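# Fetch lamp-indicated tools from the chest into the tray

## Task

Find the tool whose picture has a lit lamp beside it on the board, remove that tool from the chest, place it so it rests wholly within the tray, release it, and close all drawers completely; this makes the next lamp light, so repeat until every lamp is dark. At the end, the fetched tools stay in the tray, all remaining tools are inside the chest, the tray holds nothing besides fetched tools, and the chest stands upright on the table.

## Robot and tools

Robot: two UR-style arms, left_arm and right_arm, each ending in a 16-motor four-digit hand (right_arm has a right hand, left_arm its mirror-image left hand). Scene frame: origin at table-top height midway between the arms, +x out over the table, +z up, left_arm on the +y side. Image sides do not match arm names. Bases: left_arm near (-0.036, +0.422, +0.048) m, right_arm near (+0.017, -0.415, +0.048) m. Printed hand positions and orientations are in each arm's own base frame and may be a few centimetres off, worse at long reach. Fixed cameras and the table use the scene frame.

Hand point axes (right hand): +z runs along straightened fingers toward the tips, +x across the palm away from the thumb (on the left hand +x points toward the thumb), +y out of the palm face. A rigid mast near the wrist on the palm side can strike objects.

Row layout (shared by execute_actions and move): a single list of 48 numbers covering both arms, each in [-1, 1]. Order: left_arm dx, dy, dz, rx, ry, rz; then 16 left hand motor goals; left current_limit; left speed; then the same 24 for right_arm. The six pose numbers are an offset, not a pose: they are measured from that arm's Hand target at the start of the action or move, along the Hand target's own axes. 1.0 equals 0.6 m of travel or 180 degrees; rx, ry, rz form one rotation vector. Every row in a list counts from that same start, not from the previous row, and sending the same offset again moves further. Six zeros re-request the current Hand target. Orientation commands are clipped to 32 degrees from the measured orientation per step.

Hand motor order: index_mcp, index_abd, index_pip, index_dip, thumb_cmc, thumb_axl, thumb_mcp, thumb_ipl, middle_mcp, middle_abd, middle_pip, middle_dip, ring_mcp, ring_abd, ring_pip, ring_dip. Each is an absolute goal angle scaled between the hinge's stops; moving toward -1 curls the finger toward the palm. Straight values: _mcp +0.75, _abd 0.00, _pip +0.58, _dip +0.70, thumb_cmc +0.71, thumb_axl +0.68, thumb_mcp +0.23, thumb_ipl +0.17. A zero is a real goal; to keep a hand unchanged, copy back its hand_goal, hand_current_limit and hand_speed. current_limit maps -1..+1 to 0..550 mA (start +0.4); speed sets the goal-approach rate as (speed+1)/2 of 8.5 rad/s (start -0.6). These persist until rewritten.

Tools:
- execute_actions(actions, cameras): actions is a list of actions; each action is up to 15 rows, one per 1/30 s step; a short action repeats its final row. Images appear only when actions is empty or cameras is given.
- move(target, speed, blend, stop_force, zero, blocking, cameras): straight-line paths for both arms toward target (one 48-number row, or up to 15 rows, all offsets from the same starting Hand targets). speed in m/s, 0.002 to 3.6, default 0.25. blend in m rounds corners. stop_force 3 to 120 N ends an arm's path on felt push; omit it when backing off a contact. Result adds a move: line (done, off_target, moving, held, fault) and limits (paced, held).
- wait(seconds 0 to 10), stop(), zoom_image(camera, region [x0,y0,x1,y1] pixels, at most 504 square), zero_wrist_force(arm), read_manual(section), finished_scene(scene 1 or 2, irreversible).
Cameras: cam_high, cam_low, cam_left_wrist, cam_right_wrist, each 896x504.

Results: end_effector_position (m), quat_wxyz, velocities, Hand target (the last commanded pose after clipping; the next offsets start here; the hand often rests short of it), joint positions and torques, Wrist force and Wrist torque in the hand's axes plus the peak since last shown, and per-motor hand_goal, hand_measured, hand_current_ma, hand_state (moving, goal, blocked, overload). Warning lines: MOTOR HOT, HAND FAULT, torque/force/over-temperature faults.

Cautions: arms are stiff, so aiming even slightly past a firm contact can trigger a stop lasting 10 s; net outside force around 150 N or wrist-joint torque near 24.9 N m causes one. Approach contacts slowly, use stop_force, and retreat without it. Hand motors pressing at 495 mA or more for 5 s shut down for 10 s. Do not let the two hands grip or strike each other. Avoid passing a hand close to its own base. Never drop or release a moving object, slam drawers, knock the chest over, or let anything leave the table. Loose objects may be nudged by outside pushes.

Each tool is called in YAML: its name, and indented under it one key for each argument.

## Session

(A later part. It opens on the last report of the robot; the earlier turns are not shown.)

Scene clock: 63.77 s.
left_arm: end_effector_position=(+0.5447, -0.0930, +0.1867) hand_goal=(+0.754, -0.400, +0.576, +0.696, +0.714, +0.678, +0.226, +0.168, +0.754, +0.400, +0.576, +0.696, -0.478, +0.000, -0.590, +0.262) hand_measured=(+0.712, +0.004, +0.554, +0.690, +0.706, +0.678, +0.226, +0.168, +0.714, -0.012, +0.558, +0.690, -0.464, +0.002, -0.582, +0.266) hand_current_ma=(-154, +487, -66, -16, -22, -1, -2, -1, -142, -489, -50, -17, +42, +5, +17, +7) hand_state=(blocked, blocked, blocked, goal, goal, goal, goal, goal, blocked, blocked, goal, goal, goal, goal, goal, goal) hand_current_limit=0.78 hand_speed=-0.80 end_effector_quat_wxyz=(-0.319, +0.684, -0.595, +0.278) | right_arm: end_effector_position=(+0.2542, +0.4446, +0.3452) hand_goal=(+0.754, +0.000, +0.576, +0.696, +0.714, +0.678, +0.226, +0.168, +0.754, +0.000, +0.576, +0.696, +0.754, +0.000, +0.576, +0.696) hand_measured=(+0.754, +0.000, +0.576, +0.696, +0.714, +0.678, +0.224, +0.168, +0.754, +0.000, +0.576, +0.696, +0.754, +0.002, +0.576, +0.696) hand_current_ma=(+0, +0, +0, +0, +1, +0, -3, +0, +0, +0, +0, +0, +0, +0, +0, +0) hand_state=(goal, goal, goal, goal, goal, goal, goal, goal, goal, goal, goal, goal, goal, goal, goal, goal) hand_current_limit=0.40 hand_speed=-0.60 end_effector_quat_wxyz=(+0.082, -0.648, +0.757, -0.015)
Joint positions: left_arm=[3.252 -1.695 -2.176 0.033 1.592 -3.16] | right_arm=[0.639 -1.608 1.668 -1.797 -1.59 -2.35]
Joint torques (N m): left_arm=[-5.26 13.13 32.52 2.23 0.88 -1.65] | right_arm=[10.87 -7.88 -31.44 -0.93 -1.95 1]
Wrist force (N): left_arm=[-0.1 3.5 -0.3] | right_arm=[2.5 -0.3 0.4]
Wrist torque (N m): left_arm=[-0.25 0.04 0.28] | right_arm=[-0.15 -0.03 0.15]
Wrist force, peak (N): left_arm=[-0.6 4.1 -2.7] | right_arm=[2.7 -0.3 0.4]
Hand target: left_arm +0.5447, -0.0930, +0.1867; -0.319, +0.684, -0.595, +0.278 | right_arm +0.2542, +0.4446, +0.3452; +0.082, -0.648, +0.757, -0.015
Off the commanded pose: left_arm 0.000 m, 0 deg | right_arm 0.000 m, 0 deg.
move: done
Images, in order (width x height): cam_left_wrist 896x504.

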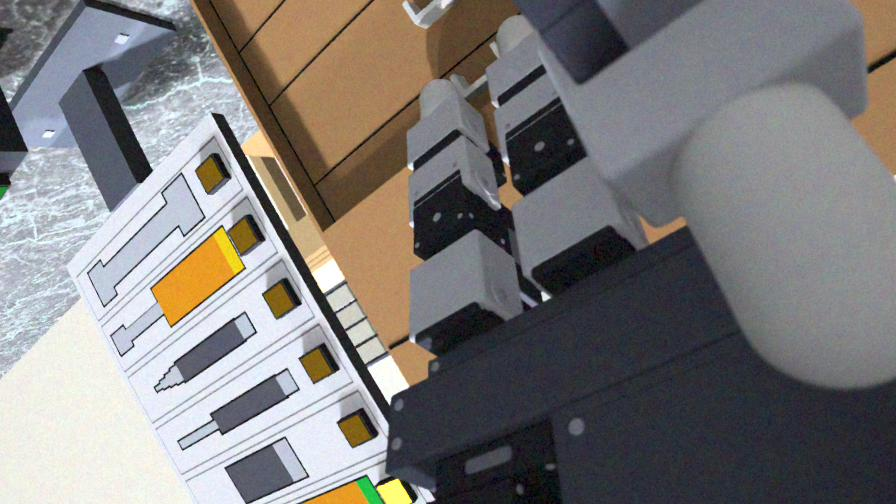

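move:
  target:
    - [0,0.0049,0.0019,0,0,0,0.754,-0.4,0.576,0.696,0.714,0.678,0.226,0.168,0.754,0.4,0.576,0.696,-0.479,0,-0.591,0.261,0.78,-0.8,0,0,0,0,0,0,0.754,0,0.576,0.696,0.714,0.678,0.226,0.168,0.754,0,0.576,0.696,0.754,0,0.576,0.696,0.4,-0.6]
    - [0,0.0374,-0.0368,0,0,0,0.754,-0.4,0.576,0.696,0.714,0.678,0.226,0.168,0.754,0.4,0.576,0.696,-0.479,0,-0.591,0.261,0.78,-0.8,0,0,0,0,0,0,0.754,0,0.576,0.696,0.714,0.678,0.226,0.168,0.754,0,0.576,0.696,0.754,0,0.576,0.696,0.4,-0.6]
  speed: [0.03,0.03]
  cameras: ["cam_left_wrist"]

zoom_image:
  camera: "cam_left_wrist"
  region: [350, 0, 650, 200]

Scene clock: 66.07 s.
left_arm: end_effector_position=(+0.5139, -0.0973, +0.1836) hand_goal=(+0.754, -0.400, +0.576, +0.696, +0.714, +0.678, +0.226, +0.168, +0.754, +0.400, +0.576, +0.696, -0.478, +0.000, -0.590, +0.262) hand_measured=(+0.728, +0.000, +0.562, +0.690, +0.706, +0.678, +0.226, +0.168, +0.730, -0.012, +0.566, +0.690, -0.464, +0.002, -0.582, +0.266) hand_current_ma=(-90, +489, -38, -15, -22, -1, -2, -1, -81, -489, -24, -14, +42, +5, +17, +7) hand_state=(blocked, blocked, goal, goal, goal, goal, goal, goal, blocked, blocked, goal, goal, goal, goal, goal, goal) hand_current_limit=0.78 hand_speed=-0.80 end_effector_quat_wxyz=(-0.319, +0.684, -0.595, +0.278) | right_arm: end_effector_position=(+0.2542, +0.4446, +0.3452) hand_goal=(+0.754, +0.000, +0.576, +0.696, +0.714, +0.678, +0.226, +0.168, +0.754, +0.000, +0.576, +0.696, +0.754, +0.000, +0.576, +0.696) hand_measured=(+0.754, +0.000, +0.576, +0.696, +0.714, +0.678, +0.224, +0.168, +0.754, +0.000, +0.576, +0.696, +0.754, +0.002, +0.576, +0.696) hand_current_ma=(+0, +0, +0, +0, +1, +0, -3, +0, +0, +0, +0, +0, +0, +0, +0, +0) hand_state=(goal, goal, goal, goal, goal, goal, goal, goal, goal, goal, goal, goal, goal, goal, goal, goal) hand_current_limit=0.40 hand_speed=-0.60 end_effector_quat_wxyz=(+0.082, -0.648, +0.757, -0.015)
Joint positions: left_arm=[3.25 -1.634 -2.256 0.052 1.594 -3.161] | right_arm=[0.639 -1.608 1.668 -1.797 -1.59 -2.35]
Joint torques (N m): left_arm=[-7.28 35.03 5.98 5.03 1 -1.61] | right_arm=[10.54 -7.92 -31.91 -0.73 -1.87 1.24]
Wrist force (N): left_arm=[-1.7 0.7 2.4] | right_arm=[2.4 -0.4 0.3]
Wrist torque (N m): left_arm=[-0.25 -0.19 0.16] | right_arm=[-0.15 -0.03 0.13]
Wrist force, peak (N): left_arm=[-0.1 1.4 -4.2] | right_arm=[2.8 -0.4 0.3]
Hand target: left_arm +0.5137, -0.0973, +0.1837; -0.319, +0.684, -0.595, +0.278 | right_arm +0.2542, +0.4446, +0.3452; +0.082, -0.648, +0.757, -0.015
Off the commanded pose: left_arm 0.000 m, 0 deg | right_arm 0.000 m, 0 deg.
move: done
Images, in order (width x height): cam_left_wrist 896x504.

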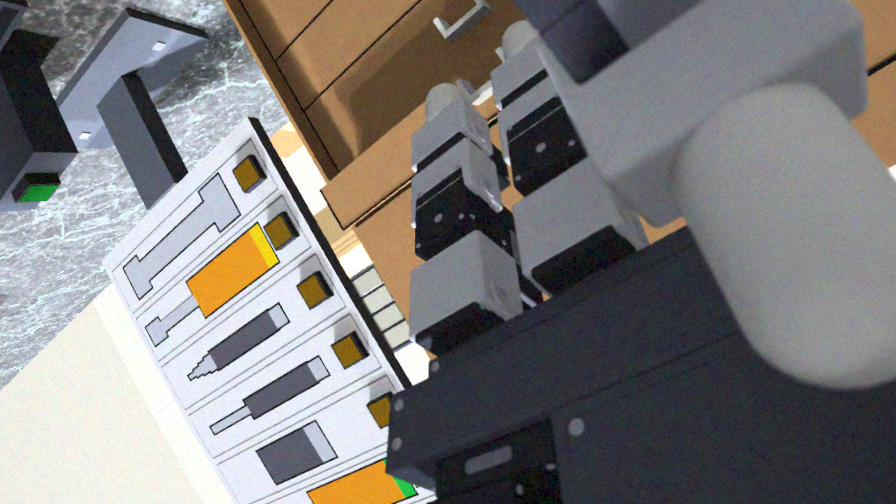

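Scaled by 1.680 from the camera's 896x504 image, which has a finer 1280x720 frame.

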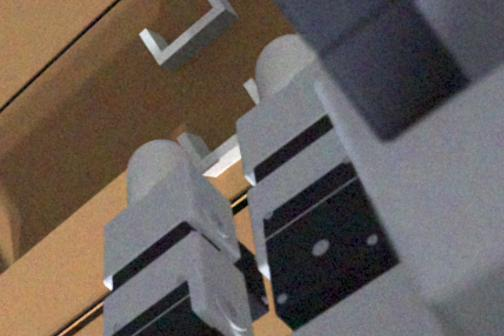

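move:
  target:
    - [0,0.1554,-0.1851,0,0,0,0.754,-0.4,0.576,0.696,0.714,0.678,0.226,0.168,0.754,0.4,0.576,0.696,-0.479,0,-0.591,0.261,0.78,-0.8,0,0,0,0,0,0,0.754,0,0.576,0.696,0.714,0.678,0.226,0.168,0.754,0,0.576,0.696,0.754,0,0.576,0.696,0.4,-0.6]
  speed: [0.08]
  cameras: ["cam_left_wrist","cam_right_wrist"]

zoom_image:
  camera: "cam_right_wrist"
  region: [440, 120, 896, 400]

Scene clock: 68.80 s.
left_arm: end_effector_position=(+0.3702, -0.1174, +0.1834) hand_goal=(+0.754, -0.400, +0.576, +0.696, +0.714, +0.678, +0.226, +0.168, +0.754, +0.400, +0.576, +0.696, -0.478, +0.000, -0.590, +0.262) hand_measured=(+0.732, -0.028, +0.564, +0.690, +0.706, +0.678, +0.226, +0.168, +0.734, -0.034, +0.568, +0.692, -0.464, +0.002, -0.582, +0.266) hand_current_ma=(-75, +490, -30, -12, -22, -1, -2, -1, -67, -489, -20, -10, +42, +5, +17, +7) hand_state=(blocked, blocked, goal, goal, goal, goal, goal, goal, blocked, blocked, goal, goal, goal, goal, goal, goal) hand_current_limit=0.78 hand_speed=-0.80 end_effector_quat_wxyz=(-0.319, +0.684, -0.595, +0.278) | right_arm: end_effector_position=(+0.2542, +0.4446, +0.3452) hand_goal=(+0.754, +0.000, +0.576, +0.696, +0.714, +0.678, +0.226, +0.168, +0.754, +0.000, +0.576, +0.696, +0.754, +0.000, +0.576, +0.696) hand_measured=(+0.754, +0.000, +0.576, +0.696, +0.714, +0.678, +0.224, +0.168, +0.754, +0.000, +0.576, +0.696, +0.754, +0.002, +0.576, +0.696) hand_current_ma=(+0, +0, +0, +0, +1, +0, -3, +0, +0, +0, +0, +0, +0, +0, +0, +0) hand_state=(goal, goal, goal, goal, goal, goal, goal, goal, goal, goal, goal, goal, goal, goal, goal, goal) hand_current_limit=0.40 hand_speed=-0.60 end_effector_quat_wxyz=(+0.082, -0.648, +0.757, -0.015)
Joint positions: left_arm=[3.231 -1.252 -2.57 -0.017 1.608 -3.173] | right_arm=[0.639 -1.608 1.668 -1.797 -1.59 -2.35]
Joint torques (N m): left_arm=[4.66 19.14 8.54 1.84 -2.56 -0.26] | right_arm=[11.8 -7.99 -31.27 -0.73 -1.99 0.99]
Wrist force (N): left_arm=[-2.9 1.6 3.1] | right_arm=[2.3 0.0 0.2]
Wrist torque (N m): left_arm=[-0.28 -0.25 0.06] | right_arm=[-0.09 -0.02 0.14]
Wrist force, peak (N): left_arm=[-3.5 1.6 2.8] | right_arm=[2.7 -0.3 0.1]
Hand target: left_arm +0.3701, -0.1174, +0.1834; -0.319, +0.684, -0.595, +0.278 | right_arm +0.2542, +0.4446, +0.3452; +0.082, -0.648, +0.757, -0.015
Off the commanded pose: left_arm 0.000 m, 0 deg | right_arm 0.000 m, 0 deg.
move: done
Images, in order (width x height): cam_left_wrist 896x504, cam_right_wrist 896x504.

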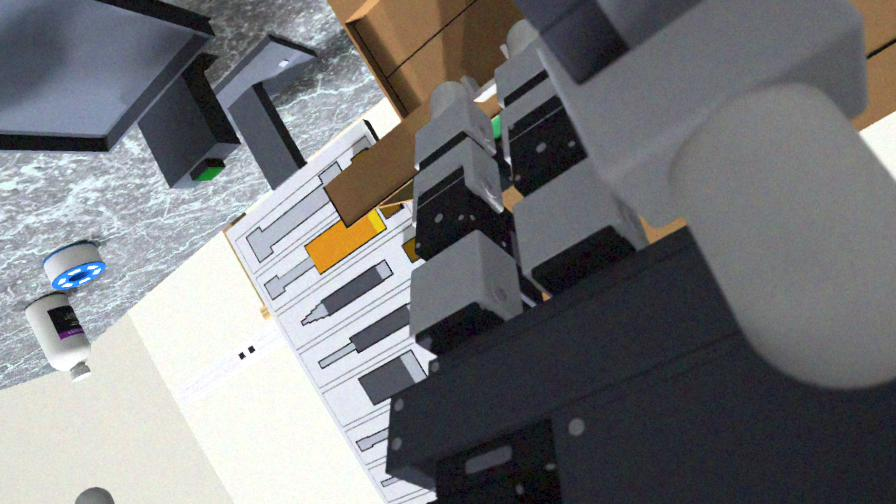

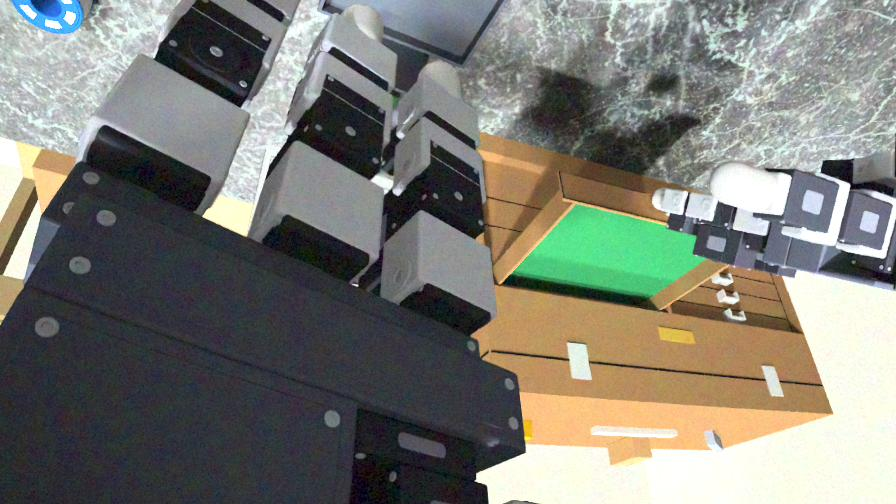

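Scaled by 1.105 from the camera's 896x504 image, which has a finer 1280x720 frame.

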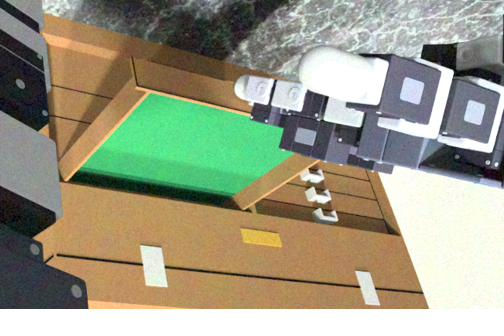

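move:
  target:
    - [0,-0.1822,0.217,0,0,0,0.754,-0.4,0.576,0.696,0.714,0.678,0.226,0.168,0.754,0.4,0.576,0.696,-0.479,0,-0.591,0.261,0.76,-0.8,0,0,0,0,0,0,0.754,0,0.576,0.696,0.714,0.678,0.226,0.168,0.754,0,0.576,0.696,0.754,0,0.576,0.696,0.4,-0.6]
  speed: [0.15]

move:
  target:
    - [0,-0.0129,0.0153,0,0,0,0.754,-0.4,0.576,0.696,0.714,0.678,0.226,0.168,0.754,0.4,0.576,0.696,-0.479,0,-0.591,0.261,0.76,-0.8,0,0,0,0,0,0,0.754,0,0.576,0.696,0.714,0.678,0.226,0.168,0.754,0,0.576,0.696,0.754,0,0.576,0.696,0.4,-0.6]
  speed: [0.04]
  stop_force: 14

move:
  target:
    - [0,0.0043,-0.0051,0,0,0,0.754,0.167,0.576,0.696,0.714,0.678,0.226,0.168,0.754,-0.167,0.576,0.696,-0.479,0,-0.591,0.261,0.4,-0.6,0,0,0,0,0,0,0.754,0,0.576,0.696,0.714,0.678,0.226,0.168,0.754,0,0.576,0.696,0.754,0,0.576,0.696,0.4,-0.6]
    - [0,0.0375,-0.0447,0,0,0,0.754,0.167,0.576,0.696,0.714,0.678,0.226,0.168,0.754,-0.167,0.576,0.696,-0.479,0,-0.591,0.261,0.4,-0.6,0,0,0,0,0,0,0.754,0,0.576,0.696,0.714,0.678,0.226,0.168,0.754,0,0.576,0.696,0.754,0,0.576,0.696,0.4,-0.6]
    - [0,0.0817,-0.0076,0,0,0,0.754,0.167,0.576,0.696,0.714,0.678,0.226,0.168,0.754,-0.167,0.576,0.696,-0.479,0,-0.591,0.261,0.4,-0.6,0,0,0,0,0,0,0.754,0,0.576,0.696,0.714,0.678,0.226,0.168,0.754,0,0.576,0.696,0.754,0,0.576,0.696,0.4,-0.6]
  speed: [0.1,0.15,0.15]
  blend: [0,0.005,0]
  cameras: ["cam_left_wrist"]

zoom_image:
  camera: "cam_left_wrist"
  region: [350, 0, 650, 200]

Scene clock: 71.57 s.
left_arm: end_effector_position=(+0.5383, -0.0939, +0.1837) hand_goal=(+0.754, -0.400, +0.576, +0.696, +0.714, +0.678, +0.226, +0.168, +0.754, +0.400, +0.576, +0.696, -0.478, +0.000, -0.590, +0.262) hand_measured=(+0.730, -0.008, +0.564, +0.690, +0.706, +0.678, +0.226, +0.168, +0.732, -0.010, +0.568, +0.692, -0.464, +0.002, -0.582, +0.266) hand_current_ma=(-78, +484, -32, -14, -22, -1, -2, -1, -70, -484, -20, -11, +42, +5, +17, +7) hand_state=(blocked, blocked, goal, goal, goal, goal, goal, goal, blocked, blocked, goal, goal, goal, goal, goal, goal) hand_current_limit=0.76 hand_speed=-0.80 end_effector_quat_wxyz=(-0.319, +0.684, -0.595, +0.278) | right_arm: end_effector_position=(+0.2542, +0.4446, +0.3452) hand_goal=(+0.754, +0.000, +0.576, +0.696, +0.714, +0.678, +0.226, +0.168, +0.754, +0.000, +0.576, +0.696, +0.754, +0.000, +0.576, +0.696) hand_measured=(+0.754, +0.000, +0.576, +0.696, +0.714, +0.678, +0.224, +0.168, +0.754, +0.000, +0.576, +0.696, +0.754, +0.002, +0.576, +0.696) hand_current_ma=(+0, +0, +0, +0, +1, +0, -3, +0, +0, +0, +0, +0, +0, +0, +0, +0) hand_state=(goal, goal, goal, goal, goal, goal, goal, goal, goal, goal, goal, goal, goal, goal, goal, goal) hand_current_limit=0.40 hand_speed=-0.60 end_effector_quat_wxyz=(+0.082, -0.648, +0.757, -0.015)
Joint positions: left_arm=[3.252 -1.687 -2.196 0.045 1.592 -3.16] | right_arm=[0.639 -1.608 1.668 -1.797 -1.59 -2.35]
Joint torques (N m): left_arm=[-4.91 10.17 29.19 1.1 2.24 -1.53] | right_arm=[11.46 -7.93 -31.11 -0.94 -1.91 1.1]
Wrist force (N): left_arm=[2.2 0.0 -1.9] | right_arm=[2.0 -0.2 0.5]
Wrist torque (N m): left_arm=[0.16 0.32 0.33] | right_arm=[-0.16 0.02 0.10]
Wrist force, peak (N): left_arm=[4.8 1.9 -0.5] | right_arm=[2.7 -0.3 0.4]
Hand target: left_arm +0.5385, -0.0939, +0.1837; -0.319, +0.684, -0.595, +0.278 | right_arm +0.2542, +0.4446, +0.3452; +0.082, -0.648, +0.757, -0.015
Off the commanded pose: left_arm 0.000 m, 0 deg | right_arm 0.000 m, 0 deg.
move: done

Scene clock: 73.07 s.
left_arm: end_effector_position=(+0.5447, -0.0930, +0.1837) hand_goal=(+0.754, -0.400, +0.576, +0.696, +0.714, +0.678, +0.226, +0.168, +0.754, +0.400, +0.576, +0.696, -0.478, +0.000, -0.590, +0.262) hand_measured=(+0.710, -0.008, +0.570, +0.696, +0.706, +0.678, +0.224, +0.168, +0.718, -0.010, +0.568, +0.694, -0.464, +0.002, -0.582, +0.266) hand_current_ma=(-159, +484, -16, +0, -22, -1, -2, -1, -127, -484, -19, -4, +42, +5, +17, +7) hand_state=(blocked, blocked, goal, goal, goal, goal, goal, goal, blocked, blocked, goal, goal, goal, goal, goal, goal) hand_current_limit=0.76 hand_speed=-0.80 end_effector_quat_wxyz=(-0.319, +0.684, -0.595, +0.278) | right_arm: end_effector_position=(+0.2542, +0.4446, +0.3452) hand_goal=(+0.754, +0.000, +0.576, +0.696, +0.714, +0.678, +0.226, +0.168, +0.754, +0.000, +0.576, +0.696, +0.754, +0.000, +0.576, +0.696) hand_measured=(+0.754, +0.000, +0.576, +0.696, +0.714, +0.678, +0.224, +0.168, +0.754, +0.000, +0.576, +0.696, +0.754, +0.002, +0.576, +0.696) hand_current_ma=(+0, +0, +0, +0, +1, +0, -3, +0, +0, +0, +0, +0, +0, +0, +0, +0) hand_state=(goal, goal, goal, goal, goal, goal, goal, goal, goal, goal, goal, goal, goal, goal, goal, goal) hand_current_limit=0.40 hand_speed=-0.60 end_effector_quat_wxyz=(+0.082, -0.648, +0.757, -0.015)
Joint positions: left_arm=[3.252 -1.701 -2.18 0.042 1.592 -3.16] | right_arm=[0.639 -1.608 1.668 -1.797 -1.59 -2.35]
Joint torques (N m): left_arm=[-4.82 38.96 7.3 5.14 2.24 -1.6] | right_arm=[11.38 -8.32 -31.04 -0.76 -1.98 1.16]
Wrist force (N): left_arm=[1.7 1.2 2.1] | right_arm=[2.2 -0.1 0.2]
Wrist torque (N m): left_arm=[-0.26 0.39 0.24] | right_arm=[-0.11 0.00 0.13]
Wrist force, peak (N): left_arm=[0.3 9.7 -27.8] | right_arm=[2.7 -0.3 0.6]
Hand target: left_arm +0.5447, -0.0930, +0.1837; -0.319, +0.684, -0.595, +0.278 (not the last commanded pose) | right_arm +0.2542, +0.4446, +0.3452; +0.082, -0.648, +0.757, -0.015
Off the commanded pose: left_arm 0.006 m, 0 deg | right_arm 0.000 m, 0 deg.
move: contact (left_arm)

Scene clock: 74.80 s.
left_arm: end_effector_position=(+0.5101, -0.0979, +0.1491) hand_goal=(+0.754, +0.168, +0.576, +0.696, +0.714, +0.678, +0.226, +0.168, +0.754, -0.166, +0.576, +0.696, -0.478, +0.000, -0.590, +0.262) hand_measured=(+0.738, +0.164, +0.570, +0.696, +0.706, +0.678, +0.224, +0.168, +0.738, -0.162, +0.570, +0.694, -0.464, +0.002, -0.582, +0.266) hand_current_ma=(-51, -6, -17, -1, -22, -1, -2, -1, -52, +8, -13, -4, +40, +5, +17, +7) hand_state=(goal, goal, goal, goal, goal, goal, goal, goal, goal, goal, goal, goal, goal, goal, goal, goal) hand_current_limit=0.40 hand_speed=-0.60 end_effector_quat_wxyz=(-0.319, +0.684, -0.595, +0.278) | right_arm: end_effector_position=(+0.2542, +0.4446, +0.3452) hand_goal=(+0.754, +0.000, +0.576, +0.696, +0.714, +0.678, +0.226, +0.168, +0.754, +0.000, +0.576, +0.696, +0.754, +0.000, +0.576, +0.696) hand_measured=(+0.754, +0.000, +0.576, +0.696, +0.714, +0.678, +0.224, +0.168, +0.754, +0.000, +0.576, +0.696, +0.754, +0.002, +0.576, +0.696) hand_current_ma=(+0, +0, +0, +0, +1, +0, -3, +0, +0, +0, +0, +0, +0, +0, +0, +0) hand_state=(goal, goal, goal, goal, goal, goal, goal, goal, goal, goal, goal, goal, goal, goal, goal, goal) hand_current_limit=0.40 hand_speed=-0.60 end_effector_quat_wxyz=(+0.082, -0.648, +0.757, -0.015)
Joint positions: left_arm=[3.25 -1.703 -2.304 0.169 1.594 -3.162] | right_arm=[0.639 -1.608 1.668 -1.797 -1.59 -2.35]
Joint torques (N m): left_arm=[4.56 10.54 3.43 4.52 -1.91 -1.62] | right_arm=[11.08 -6.98 -30.24 -0.72 -1.94 1.1]
Wrist force (N): left_arm=[-1.1 -0.2 0.0] | right_arm=[2.4 -0.3 0.4]
Wrist torque (N m): left_arm=[0.04 0.01 0.21] | right_arm=[-0.15 -0.02 0.14]
Wrist force, peak (N): left_arm=[-1.6 1.4 -1.7] | right_arm=[2.8 -0.4 0.6]
Hand target: left_arm +0.5101, -0.0979, +0.1491; -0.319, +0.684, -0.595, +0.278 | right_arm +0.2542, +0.4446, +0.3452; +0.082, -0.648, +0.757, -0.015
Off the commanded pose: left_arm 0.000 m, 0 deg | right_arm 0.000 m, 0 deg.
move: done
Images, in order (width x height): cam_left_wrist 896x504.

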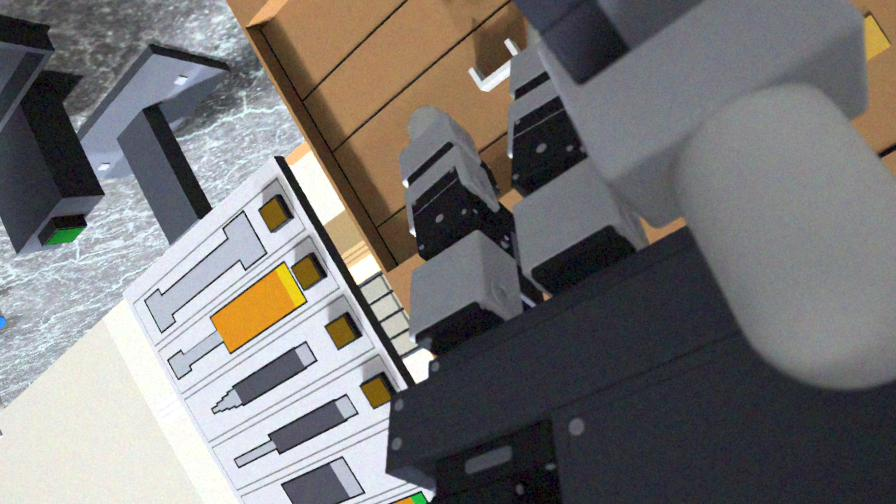

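Scaled by 1.680 from the camera's 896x504 image, which has a finer 1280x720 frame.

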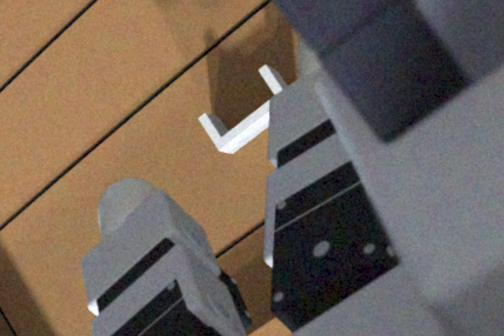

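move:
  target:
    - [0,-0.0292,0.0504,0,0,0,0.754,-0.4,0.576,0.696,0.714,0.678,0.226,0.168,0.754,0.4,0.576,0.696,-0.479,0,-0.591,0.261,0.78,-0.8,0,0,0,0,0,0,0.754,0,0.576,0.696,0.714,0.678,0.226,0.168,0.754,0,0.576,0.696,0.754,0,0.576,0.696,0.4,-0.6]
  speed: [0.06]

Scene clock: 76.57 s.
left_arm: end_effector_position=(+0.5441, -0.0931, +0.1431) hand_goal=(+0.754, -0.400, +0.576, +0.696, +0.714, +0.678, +0.226, +0.168, +0.754, +0.400, +0.576, +0.696, -0.478, +0.000, -0.590, +0.262) hand_measured=(+0.672, -0.104, +0.518, +0.668, +0.706, +0.678, +0.224, +0.168, +0.666, +0.100, +0.530, +0.670, -0.464, +0.002, -0.582, +0.266) hand_current_ma=(-342, +489, -207, -90, -22, -1, -2, -1, -368, -489, -159, -80, +40, +5, +17, +7) hand_state=(blocked, blocked, blocked, blocked, goal, goal, goal, goal, blocked, blocked, blocked, blocked, goal, goal, goal, goal) hand_current_limit=0.78 hand_speed=-0.80 end_effector_quat_wxyz=(-0.319, +0.684, -0.595, +0.278) | right_arm: end_effector_position=(+0.2542, +0.4446, +0.3452) hand_goal=(+0.754, +0.000, +0.576, +0.696, +0.714, +0.678, +0.226, +0.168, +0.754, +0.000, +0.576, +0.696, +0.754, +0.000, +0.576, +0.696) hand_measured=(+0.754, +0.000, +0.576, +0.696, +0.714, +0.678, +0.224, +0.168, +0.754, +0.000, +0.576, +0.696, +0.754, +0.002, +0.576, +0.696) hand_current_ma=(+0, +0, +0, +0, +1, +0, -3, +0, +0, +0, +0, +0, +0, +0, +0, +0) hand_state=(goal, goal, goal, goal, goal, goal, goal, goal, goal, goal, goal, goal, goal, goal, goal, goal) hand_current_limit=0.40 hand_speed=-0.60 end_effector_quat_wxyz=(+0.082, -0.648, +0.757, -0.015)
Joint positions: left_arm=[3.252 -1.784 -2.223 0.169 1.592 -3.16] | right_arm=[0.639 -1.608 1.668 -1.797 -1.59 -2.35]
Joint torques (N m): left_arm=[9.84 12.47 32.5 2.18 -1.04 1.07] | right_arm=[10.15 -8.79 -30.91 -0.91 -1.96 1.04]
Wrist force (N): left_arm=[-0.7 6.2 -12.5] | right_arm=[1.9 -0.1 0.2]
Wrist torque (N m): left_arm=[0.18 0.08 0.06] | right_arm=[-0.12 0.03 0.10]
Wrist force, peak (N): left_arm=[0.0 4.0 -16.7] | right_arm=[2.7 -0.6 0.1]
Hand target: left_arm +0.5442, -0.0931, +0.1431; -0.319, +0.684, -0.595, +0.278 | right_arm +0.2542, +0.4446, +0.3452; +0.082, -0.648, +0.757, -0.015
Off the commanded pose: left_arm 0.000 m, 0 deg | right_arm 0.000 m, 0 deg.
move: done

wait:
  seconds: 0
  cameras: ["cam_left_wrist","cam_right_wrist"]

zoom_image:
  camera: "cam_left_wrist"
  region: [350, 0, 650, 200]

zoom_image:
  camera: "cam_right_wrist"
  region: [480, 160, 896, 400]

Scene clock: 76.90 s.
left_arm: end_effector_position=(+0.5442, -0.0931, +0.1431) hand_goal=(+0.754, -0.400, +0.576, +0.696, +0.714, +0.678, +0.226, +0.168, +0.754, +0.400, +0.576, +0.696, -0.478, +0.000, -0.590, +0.262) hand_measured=(+0.672, -0.104, +0.518, +0.668, +0.706, +0.678, +0.224, +0.168, +0.666, +0.100, +0.530, +0.670, -0.464, +0.002, -0.582, +0.266) hand_current_ma=(-344, +489, -209, -90, -22, -1, -2, -1, -370, -489, -160, -81, +40, +5, +17, +7) hand_state=(blocked, blocked, blocked, blocked, goal, goal, goal, goal, blocked, blocked, blocked, blocked, goal, goal, goal, goal) hand_current_limit=0.78 hand_speed=-0.80 end_effector_quat_wxyz=(-0.319, +0.684, -0.595, +0.278) | right_arm: end_effector_position=(+0.2542, +0.4446, +0.3452) hand_goal=(+0.754, +0.000, +0.576, +0.696, +0.714, +0.678, +0.226, +0.168, +0.754, +0.000, +0.576, +0.696, +0.754, +0.000, +0.576, +0.696) hand_measured=(+0.754, +0.000, +0.576, +0.696, +0.714, +0.678, +0.224, +0.168, +0.754, +0.000, +0.576, +0.696, +0.754, +0.002, +0.576, +0.696) hand_current_ma=(+0, +0, +0, +0, +1, +0, -3, +0, +0, +0, +0, +0, +0, +0, +0, +0) hand_state=(goal, goal, goal, goal, goal, goal, goal, goal, goal, goal, goal, goal, goal, goal, goal, goal) hand_current_limit=0.40 hand_speed=-0.60 end_effector_quat_wxyz=(+0.082, -0.648, +0.757, -0.015)
Joint positions: left_arm=[3.252 -1.785 -2.223 0.169 1.592 -3.16] | right_arm=[0.639 -1.608 1.668 -1.797 -1.59 -2.35]
Joint torques (N m): left_arm=[9.54 12.27 32.67 2.26 -0.51 1.08] | right_arm=[10.46 -8.72 -32.23 -0.86 -1.92 1]
Wrist force (N): left_arm=[-0.8 6.7 -12.2] | right_arm=[2.3 -0.6 0.5]
Wrist torque (N m): left_arm=[0.21 0.10 0.03] | right_arm=[-0.19 -0.02 0.13]
Wrist force, peak (N): left_arm=[-0.9 6.6 -12.7] | right_arm=[2.8 -0.6 0.6]
Hand target: left_arm +0.5442, -0.0931, +0.1431; -0.319, +0.684, -0.595, +0.278 | right_arm +0.2542, +0.4446, +0.3452; +0.082, -0.648, +0.757, -0.015
Off the commanded pose: left_arm 0.000 m, 0 deg | right_arm 0.000 m, 0 deg.
Images, in order (width x height): cam_left_wrist 896x504, cam_right_wrist 896x504.

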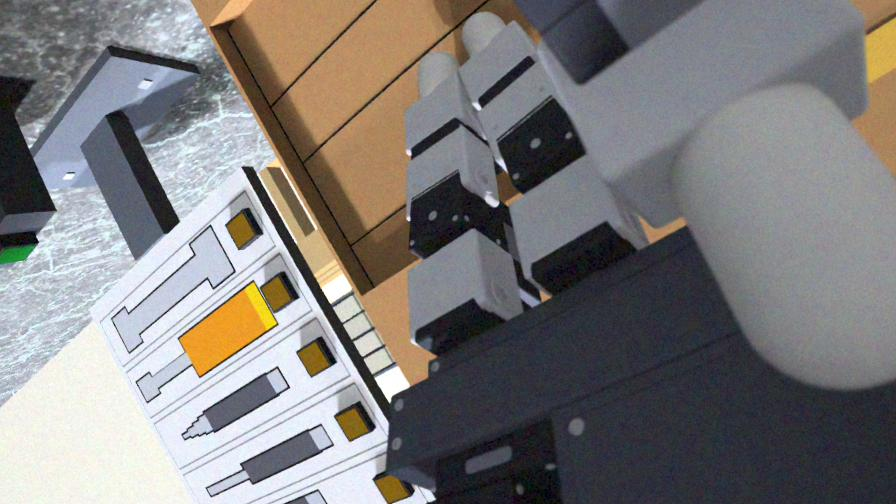

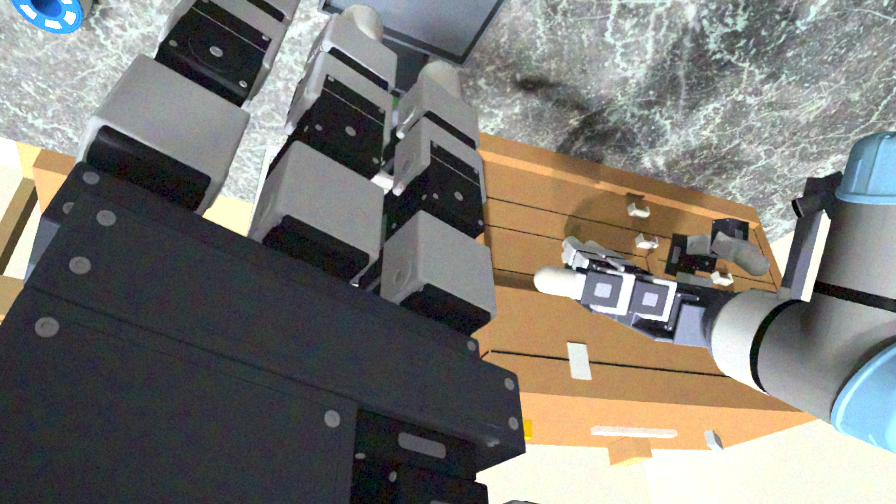

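Scaled by 1.680 from the camera's 896x504 image, which has a finer 1280x720 frame.

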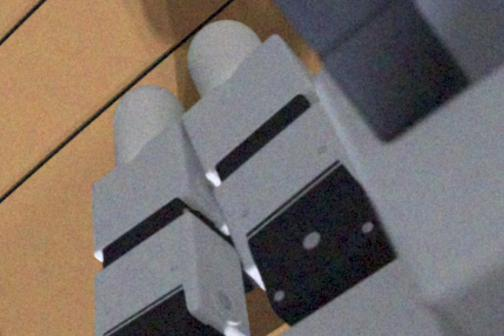

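Scaled by 1.212 from the camera's 896x504 image, which has a finer 1280x720 frame.

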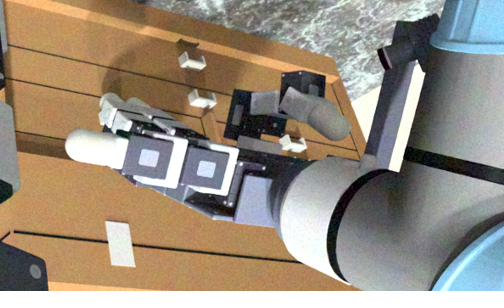

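move:
  target:
    - [0,0.0322,-0.0383,0,0,0,0.754,0.167,0.576,0.696,0.714,0.678,0.226,0.168,0.754,-0.167,0.576,0.696,-0.479,0,-0.591,0.261,0.4,-0.5,0,0,0,0,0,0,0.754,0,0.576,0.696,0.714,0.678,0.226,0.168,0.754,0,0.576,0.696,0.754,0,0.576,0.696,0.4,-0.6]
    - [0,0,0,0,0,0,0.754,-0.4,0.576,0.696,0.714,0.678,0.226,0.168,0.754,0.4,0.576,0.696,-0.479,0,-0.591,0.261,0.78,-0.8,0,0,0,0,0,0,0.754,0,0.576,0.696,0.714,0.678,0.226,0.168,0.754,0,0.576,0.696,0.754,0,0.576,0.696,0.4,-0.6]
  speed: [0.1,0.08]
  cameras: ["cam_left_wrist"]

zoom_image:
  camera: "cam_left_wrist"
  region: [350, 0, 650, 200]

Scene clock: 79.87 s.
left_arm: end_effector_position=(+0.5442, -0.0931, +0.1431) hand_goal=(+0.754, -0.400, +0.576, +0.696, +0.714, +0.678, +0.226, +0.168, +0.754, +0.400, +0.576, +0.696, -0.478, +0.000, -0.590, +0.262) hand_measured=(+0.730, +0.004, +0.562, +0.692, +0.706, +0.678, +0.224, +0.168, +0.734, -0.014, +0.568, +0.692, -0.464, +0.002, -0.584, +0.266) hand_current_ma=(-81, +489, -36, -11, -22, -1, -2, -1, -64, -489, -19, -8, +40, +5, +17, +7) hand_state=(blocked, blocked, goal, goal, goal, goal, goal, goal, blocked, blocked, goal, goal, goal, goal, goal, goal) hand_current_limit=0.78 hand_speed=-0.80 end_effector_quat_wxyz=(-0.319, +0.684, -0.595, +0.278) | right_arm: end_effector_position=(+0.2542, +0.4446, +0.3452) hand_goal=(+0.754, +0.000, +0.576, +0.696, +0.714, +0.678, +0.226, +0.168, +0.754, +0.000, +0.576, +0.696, +0.754, +0.000, +0.576, +0.696) hand_measured=(+0.754, +0.000, +0.576, +0.696, +0.714, +0.678, +0.224, +0.168, +0.754, +0.000, +0.576, +0.696, +0.754, +0.002, +0.576, +0.696) hand_current_ma=(+0, +0, +0, +0, +1, +0, -3, +0, +0, +0, +0, +0, +0, +0, +0, +0) hand_state=(goal, goal, goal, goal, goal, goal, goal, goal, goal, goal, goal, goal, goal, goal, goal, goal) hand_current_limit=0.40 hand_speed=-0.60 end_effector_quat_wxyz=(+0.082, -0.648, +0.757, -0.015)
Joint positions: left_arm=[3.252 -1.785 -2.223 0.169 1.592 -3.16] | right_arm=[0.639 -1.608 1.668 -1.797 -1.59 -2.35]
Joint torques (N m): left_arm=[3.65 14 29.28 1.67 0.46 0.75] | right_arm=[10.99 -8.57 -31.28 -0.73 -1.97 1.12]
Wrist force (N): left_arm=[-0.6 1.5 -2.0] | right_arm=[2.3 -0.8 0.4]
Wrist torque (N m): left_arm=[0.03 0.08 0.05] | right_arm=[-0.21 -0.02 0.12]
Wrist force, peak (N): left_arm=[-0.6 6.6 -12.6] | right_arm=[2.7 -0.4 0.1]
Hand target: left_arm +0.5442, -0.0931, +0.1431; -0.319, +0.684, -0.595, +0.278 | right_arm +0.2542, +0.4446, +0.3452; +0.082, -0.648, +0.757, -0.015
Off the commanded pose: left_arm 0.000 m, 0 deg | right_arm 0.000 m, 0 deg.
move: done
Images, in order (width x height): cam_left_wrist 896x504.

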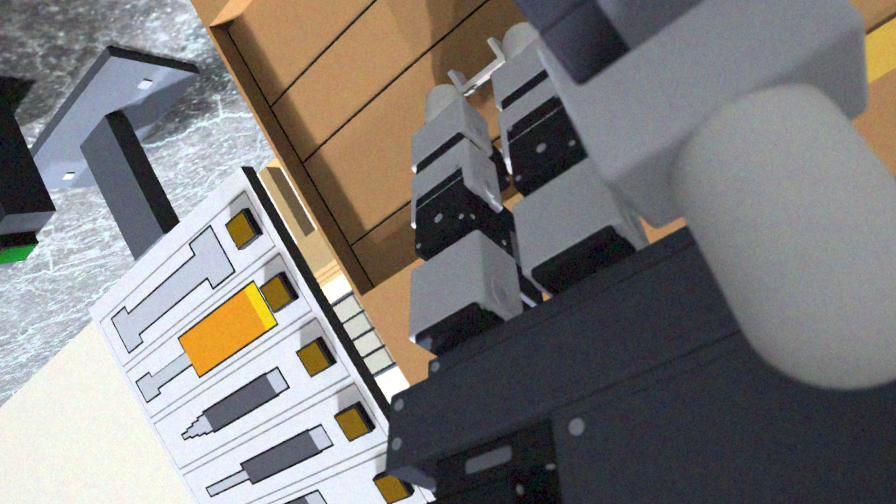

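Scaled by 1.680 from the camera's 896x504 image, which has a finer 1280x720 frame.

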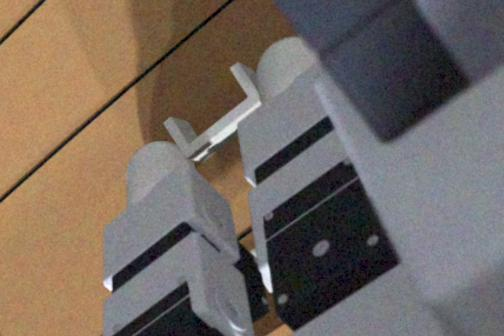

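move:
  target:
    - [0,0.0322,-0.0383,0,0,0,0.754,-0.4,0.576,0.696,0.714,0.678,0.226,0.168,0.754,0.4,0.576,0.696,-0.479,0,-0.591,0.261,0.78,-0.8,0,0,0,0,0,0,0.754,0,0.576,0.696,0.714,0.678,0.226,0.168,0.754,0,0.576,0.696,0.754,0,0.576,0.696,0.4,-0.6]
    - [0,0.1876,-0.2236,0,0,0,0.754,-0.4,0.576,0.696,0.714,0.678,0.226,0.168,0.754,0.4,0.576,0.696,-0.479,0,-0.591,0.261,0.78,-0.8,0,0,0,0,0,0,0.754,0,0.576,0.696,0.714,0.678,0.226,0.168,0.754,0,0.576,0.696,0.754,0,0.576,0.696,0.4,-0.6]
  speed: [0.03,0.1]
  blend: [0.01,0]
  cameras: ["cam_right_wrist"]

zoom_image:
  camera: "cam_right_wrist"
  region: [440, 100, 896, 400]

Scene clock: 83.43 s.
left_arm: end_effector_position=(+0.3708, -0.1174, +0.1428) hand_goal=(+0.754, -0.400, +0.576, +0.696, +0.714, +0.678, +0.226, +0.168, +0.754, +0.400, +0.576, +0.696, -0.478, +0.000, -0.590, +0.262) hand_measured=(+0.736, -0.130, +0.568, +0.694, +0.706, +0.678, +0.224, +0.168, +0.746, +0.078, +0.574, +0.696, -0.464, +0.002, -0.584, +0.266) hand_current_ma=(-54, +489, -20, -5, -22, -1, -2, -1, -24, -489, -2, +1, +40, +5, +17, +7) hand_state=(goal, blocked, goal, goal, goal, goal, goal, goal, goal, blocked, goal, goal, goal, goal, goal, goal) hand_current_limit=0.78 hand_speed=-0.80 end_effector_quat_wxyz=(-0.319, +0.684, -0.595, +0.278) | right_arm: end_effector_position=(+0.2542, +0.4446, +0.3452) hand_goal=(+0.754, +0.000, +0.576, +0.696, +0.714, +0.678, +0.226, +0.168, +0.754, +0.000, +0.576, +0.696, +0.754, +0.000, +0.576, +0.696) hand_measured=(+0.754, +0.000, +0.576, +0.696, +0.714, +0.678, +0.224, +0.168, +0.754, +0.000, +0.576, +0.696, +0.754, +0.002, +0.576, +0.696) hand_current_ma=(+0, +0, +0, +0, +1, +0, -3, +0, +0, +0, +0, +0, +0, +0, +0, +0) hand_state=(goal, goal, goal, goal, goal, goal, goal, goal, goal, goal, goal, goal, goal, goal, goal, goal) hand_current_limit=0.40 hand_speed=-0.60 end_effector_quat_wxyz=(+0.082, -0.648, +0.757, -0.015)
Joint positions: left_arm=[3.231 -1.384 -2.633 0.179 1.608 -3.173] | right_arm=[0.639 -1.608 1.668 -1.797 -1.59 -2.35]
Joint torques (N m): left_arm=[7.49 21.04 3.85 1.24 -1.92 0.96] | right_arm=[10.65 -8 -31.59 -0.96 -2 1.1]
Wrist force (N): left_arm=[-1.2 -0.3 -0.1] | right_arm=[2.4 -0.4 0.3]
Wrist torque (N m): left_arm=[0.04 0.03 0.19] | right_arm=[-0.17 -0.03 0.14]
Wrist force, peak (N): left_arm=[-1.1 0.6 -6.0] | right_arm=[3.0 -0.1 0.1]
Hand target: left_arm +0.3707, -0.1173, +0.1428; -0.319, +0.684, -0.595, +0.278 | right_arm +0.2542, +0.4446, +0.3452; +0.082, -0.648, +0.757, -0.015
Off the commanded pose: left_arm 0.000 m, 0 deg | right_arm 0.000 m, 0 deg.
move: done
Images, in order (width x height): cam_right_wrist 896x504.

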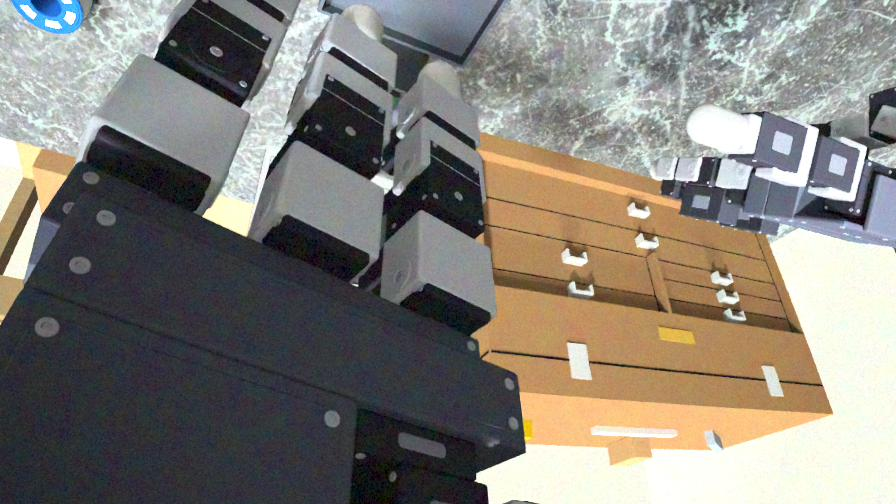

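Scaled by 1.105 from the camera's 896x504 image, which has a finer 1280x720 frame.

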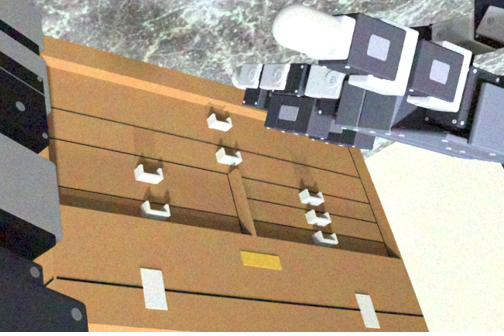

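move:
  target:
    - [0,0,0,0,0,0,0.754,0.167,0.576,0.696,0.714,0.678,0.226,0.168,0.754,-0.167,0.576,0.696,-0.479,0,-0.591,0.261,0.4,-0.5,0,0,0,0,0,0,0.754,0,0.576,0.696,0.714,0.678,0.226,0.168,0.754,0,0.576,0.696,0.754,0,0.576,0.696,0.4,-0.6]
    - [0,-0.166,0.1978,0,0,0,0.754,0.167,0.576,0.696,0.714,0.678,0.226,0.168,0.754,-0.167,0.576,0.696,-0.479,0,-0.591,0.261,0.4,-0.5,0,0,0,0,0,0,0.754,0,0.576,0.696,0.714,0.678,0.226,0.168,0.754,0,0.576,0.696,0.754,0,0.576,0.696,0.4,-0.6]
    - [0,-0.1886,0.2227,0,0,0,0.754,-0.4,0.576,0.696,0.714,0.678,0.226,0.168,0.754,0.4,0.576,0.696,-0.479,0,-0.591,0.261,0.78,-0.8,0,0,0,0,0,0,0.754,0,0.576,0.696,0.714,0.678,0.226,0.168,0.754,0,0.576,0.696,0.754,0,0.576,0.696,0.4,-0.6]
  speed: [0.1,0.25,0.06]
  blend: [0,0.003,0]

move:
  target:
    - [0,0.0322,-0.0383,0,0,0,0.754,-0.4,0.576,0.696,0.714,0.678,0.226,0.168,0.754,0.4,0.576,0.696,-0.479,0,-0.591,0.261,0.78,-0.8,0,0,0,0,0,0,0.754,0,0.576,0.696,0.714,0.678,0.226,0.168,0.754,0,0.576,0.696,0.754,0,0.576,0.696,0.4,-0.6]
  speed: [0.015]
  stop_force: 3
  cameras: ["cam_left_wrist"]

zoom_image:
  camera: "cam_left_wrist"
  region: [350, 0, 650, 200]

Scene clock: 87.30 s.
left_arm: end_effector_position=(+0.5442, -0.0931, +0.1439) hand_goal=(+0.754, -0.400, +0.576, +0.696, +0.714, +0.678, +0.226, +0.168, +0.754, +0.400, +0.576, +0.696, -0.478, +0.000, -0.590, +0.262) hand_measured=(+0.730, +0.004, +0.562, +0.692, +0.706, +0.678, +0.224, +0.168, +0.734, -0.012, +0.568, +0.694, -0.464, +0.002, -0.584, +0.266) hand_current_ma=(-80, +488, -36, -10, -22, -1, -2, -1, -64, -489, -19, -6, +40, +5, +17, +7) hand_state=(blocked, blocked, goal, goal, goal, goal, goal, goal, blocked, blocked, goal, goal, goal, goal, goal, goal) hand_current_limit=0.78 hand_speed=-0.80 end_effector_quat_wxyz=(-0.319, +0.684, -0.595, +0.278) | right_arm: end_effector_position=(+0.2542, +0.4446, +0.3452) hand_goal=(+0.754, +0.000, +0.576, +0.696, +0.714, +0.678, +0.226, +0.168, +0.754, +0.000, +0.576, +0.696, +0.754, +0.000, +0.576, +0.696) hand_measured=(+0.754, +0.000, +0.576, +0.696, +0.714, +0.678, +0.224, +0.168, +0.754, +0.000, +0.576, +0.696, +0.754, +0.002, +0.576, +0.696) hand_current_ma=(+0, +0, +0, +0, +1, +0, -3, +0, +0, +0, +0, +0, +0, +0, +0, +0) hand_state=(goal, goal, goal, goal, goal, goal, goal, goal, goal, goal, goal, goal, goal, goal, goal, goal) hand_current_limit=0.40 hand_speed=-0.60 end_effector_quat_wxyz=(+0.082, -0.648, +0.757, -0.015)
Joint positions: left_arm=[3.252 -1.783 -2.222 0.167 1.592 -3.16] | right_arm=[0.639 -1.608 1.668 -1.797 -1.59 -2.35]
Joint torques (N m): left_arm=[-5.82 13.84 28.4 1.65 0.69 -1.64] | right_arm=[11.23 -8.36 -31.12 -0.88 -1.94 0.84]
Wrist force (N): left_arm=[-0.7 1.4 -1.6] | right_arm=[2.4 -0.4 0.1]
Wrist torque (N m): left_arm=[-0.01 0.12 0.23] | right_arm=[-0.15 -0.03 0.14]
Wrist force, peak (N): left_arm=[-1.5 0.6 -5.1] | right_arm=[2.8 -0.3 0.4]
Hand target: left_arm +0.5442, -0.0931, +0.1439; -0.319, +0.684, -0.595, +0.278 | right_arm +0.2542, +0.4446, +0.3452; +0.082, -0.648, +0.757, -0.015
Off the commanded pose: left_arm 0.000 m, 0 deg | right_arm 0.000 m, 0 deg.
move: done

Scene clock: 88.37 s.
left_arm: end_effector_position=(+0.5440, -0.0932, +0.1439) hand_goal=(+0.754, -0.400, +0.576, +0.696, +0.714, +0.678, +0.226, +0.168, +0.754, +0.400, +0.576, +0.696, -0.478, +0.000, -0.590, +0.262) hand_measured=(+0.730, +0.002, +0.564, +0.692, +0.706, +0.678, +0.224, +0.168, +0.734, -0.012, +0.568, +0.694, -0.464, +0.002, -0.584, +0.266) hand_current_ma=(-78, +489, -33, -10, -22, -1, -2, -1, -61, -489, -18, -6, +40, +5, +17, +7) hand_state=(blocked, blocked, goal, goal, goal, goal, goal, goal, goal, blocked, goal, goal, goal, goal, goal, goal) hand_current_limit=0.78 hand_speed=-0.80 end_effector_quat_wxyz=(-0.319, +0.684, -0.595, +0.278) | right_arm: end_effector_position=(+0.2542, +0.4446, +0.3452) hand_goal=(+0.754, +0.000, +0.576, +0.696, +0.714, +0.678, +0.226, +0.168, +0.754, +0.000, +0.576, +0.696, +0.754, +0.000, +0.576, +0.696) hand_measured=(+0.754, +0.000, +0.576, +0.696, +0.714, +0.678, +0.224, +0.168, +0.754, +0.000, +0.576, +0.696, +0.754, +0.002, +0.576, +0.696) hand_current_ma=(+0, +0, +0, +0, +1, +0, -3, +0, +0, +0, +0, +0, +0, +0, +0, +0) hand_state=(goal, goal, goal, goal, goal, goal, goal, goal, goal, goal, goal, goal, goal, goal, goal, goal) hand_current_limit=0.40 hand_speed=-0.60 end_effector_quat_wxyz=(+0.082, -0.648, +0.757, -0.015)
Joint positions: left_arm=[3.252 -1.783 -2.222 0.167 1.592 -3.16] | right_arm=[0.639 -1.608 1.668 -1.797 -1.59 -2.35]
Joint torques (N m): left_arm=[-0.53 13.53 28.7 1.56 1.24 -0.42] | right_arm=[11.43 -8.17 -31.89 -0.9 -1.88 0.74]
Wrist force (N): left_arm=[-0.4 1.2 -3.2] | right_arm=[2.4 -0.1 0.3]
Wrist torque (N m): left_arm=[0.10 0.05 0.26] | right_arm=[-0.12 -0.02 0.14]
Wrist force, peak (N): left_arm=[-0.5 1.5 -3.1] | right_arm=[2.6 -0.7 0.3]
Hand target: left_arm +0.5440, -0.0931, +0.1439; -0.319, +0.684, -0.595, +0.278 (not the last commanded pose) | right_arm +0.2542, +0.4446, +0.3452; +0.082, -0.648, +0.757, -0.015
Off the commanded pose: left_arm 0.030 m, 0 deg | right_arm 0.000 m, 0 deg.
move: contact (left_arm)
Images, in order (width x height): cam_left_wrist 896x504.

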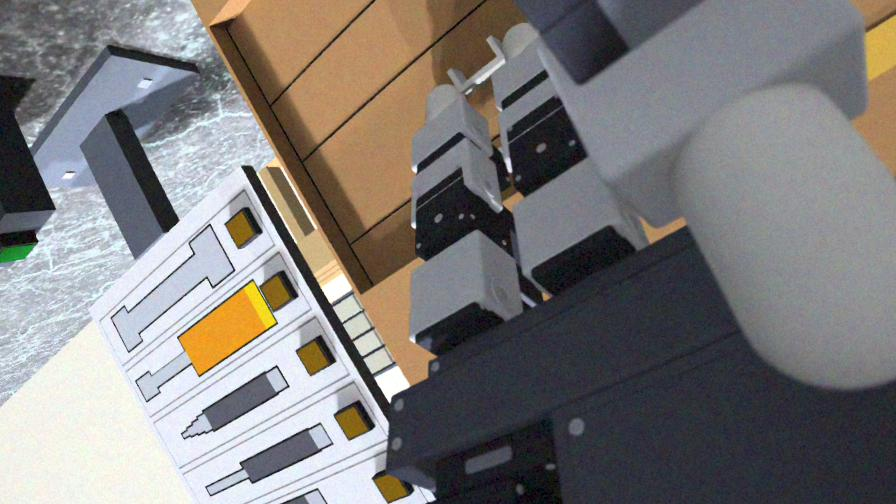

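Scaled by 1.680 from the camera's 896x504 image, which has a finer 1280x720 frame.

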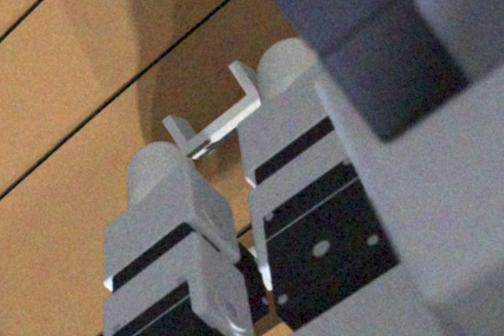

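move:
  target:
    - [0,0.0322,-0.0383,0,0,0,0.754,-0.4,0.576,0.696,0.714,0.678,0.226,0.168,0.754,0.4,0.576,0.696,-0.479,0,-0.591,0.261,0.78,-0.8,0,0,0,0,0,0,0.754,0,0.576,0.696,0.714,0.678,0.226,0.168,0.754,0,0.576,0.696,0.754,0,0.576,0.696,0.4,-0.6]
  speed: [0.01]
  stop_force: 6.5
  cameras: ["cam_left_wrist"]

zoom_image:
  camera: "cam_left_wrist"
  region: [350, 0, 650, 200]

Scene clock: 92.70 s.
left_arm: end_effector_position=(+0.5142, -0.0973, +0.1438) hand_goal=(+0.754, -0.400, +0.576, +0.696, +0.714, +0.678, +0.226, +0.168, +0.754, +0.400, +0.576, +0.696, -0.478, +0.000, -0.590, +0.262) hand_measured=(+0.742, -0.044, +0.574, +0.698, +0.706, +0.678, +0.224, +0.168, +0.754, +0.164, +0.580, +0.700, -0.464, +0.002, -0.584, +0.266) hand_current_ma=(-32, +489, -6, +3, -22, -1, -2, -1, +1, -489, +10, +11, +40, +5, +17, +7) hand_state=(goal, blocked, goal, goal, goal, goal, goal, goal, goal, blocked, goal, goal, goal, goal, goal, goal) hand_current_limit=0.78 hand_speed=-0.80 end_effector_quat_wxyz=(-0.319, +0.684, -0.595, +0.278) | right_arm: end_effector_position=(+0.2542, +0.4446, +0.3452) hand_goal=(+0.754, +0.000, +0.576, +0.696, +0.714, +0.678, +0.226, +0.168, +0.754, +0.000, +0.576, +0.696, +0.754, +0.000, +0.576, +0.696) hand_measured=(+0.754, +0.000, +0.576, +0.696, +0.714, +0.678, +0.224, +0.168, +0.754, +0.000, +0.576, +0.696, +0.754, +0.002, +0.576, +0.696) hand_current_ma=(+0, +0, +0, +0, +1, +0, -3, +0, +0, +0, +0, +0, +0, +0, +0, +0) hand_state=(goal, goal, goal, goal, goal, goal, goal, goal, goal, goal, goal, goal, goal, goal, goal, goal) hand_current_limit=0.40 hand_speed=-0.60 end_effector_quat_wxyz=(+0.082, -0.648, +0.757, -0.015)
Joint positions: left_arm=[3.25 -1.724 -2.299 0.185 1.594 -3.161] | right_arm=[0.639 -1.608 1.668 -1.797 -1.59 -2.35]
Joint torques (N m): left_arm=[-6.66 36.41 4 4.38 1.48 -1.67] | right_arm=[10.52 -8.18 -31.91 -0.91 -1.75 0.87]
Wrist force (N): left_arm=[-1.2 -0.2 -0.5] | right_arm=[2.3 -0.4 0.2]
Wrist torque (N m): left_arm=[0.07 0.01 0.20] | right_arm=[-0.14 -0.01 0.14]
Wrist force, peak (N): left_arm=[0.9 -3.9 -4.3] | right_arm=[2.8 -0.6 0.3]
Hand target: left_arm +0.5142, -0.0973, +0.1438; -0.319, +0.684, -0.595, +0.278 | right_arm +0.2542, +0.4446, +0.3452; +0.082, -0.648, +0.757, -0.015
Off the commanded pose: left_arm 0.000 m, 0 deg | right_arm 0.000 m, 0 deg.
move: done
Images, in order (width x height): cam_left_wrist 896x504.

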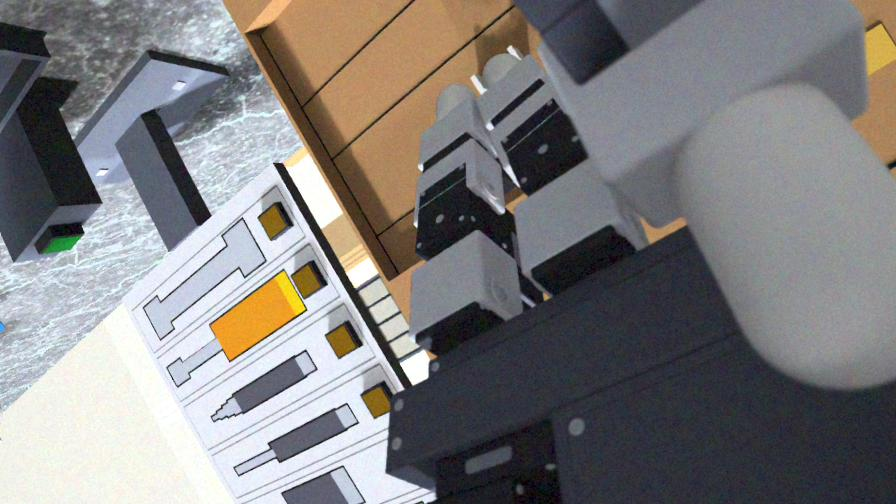

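Scaled by 1.680 from the camera's 896x504 image, which has a finer 1280x720 frame.

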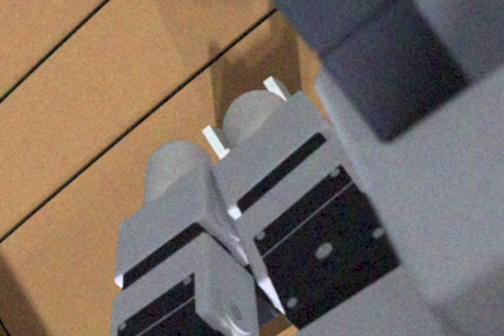

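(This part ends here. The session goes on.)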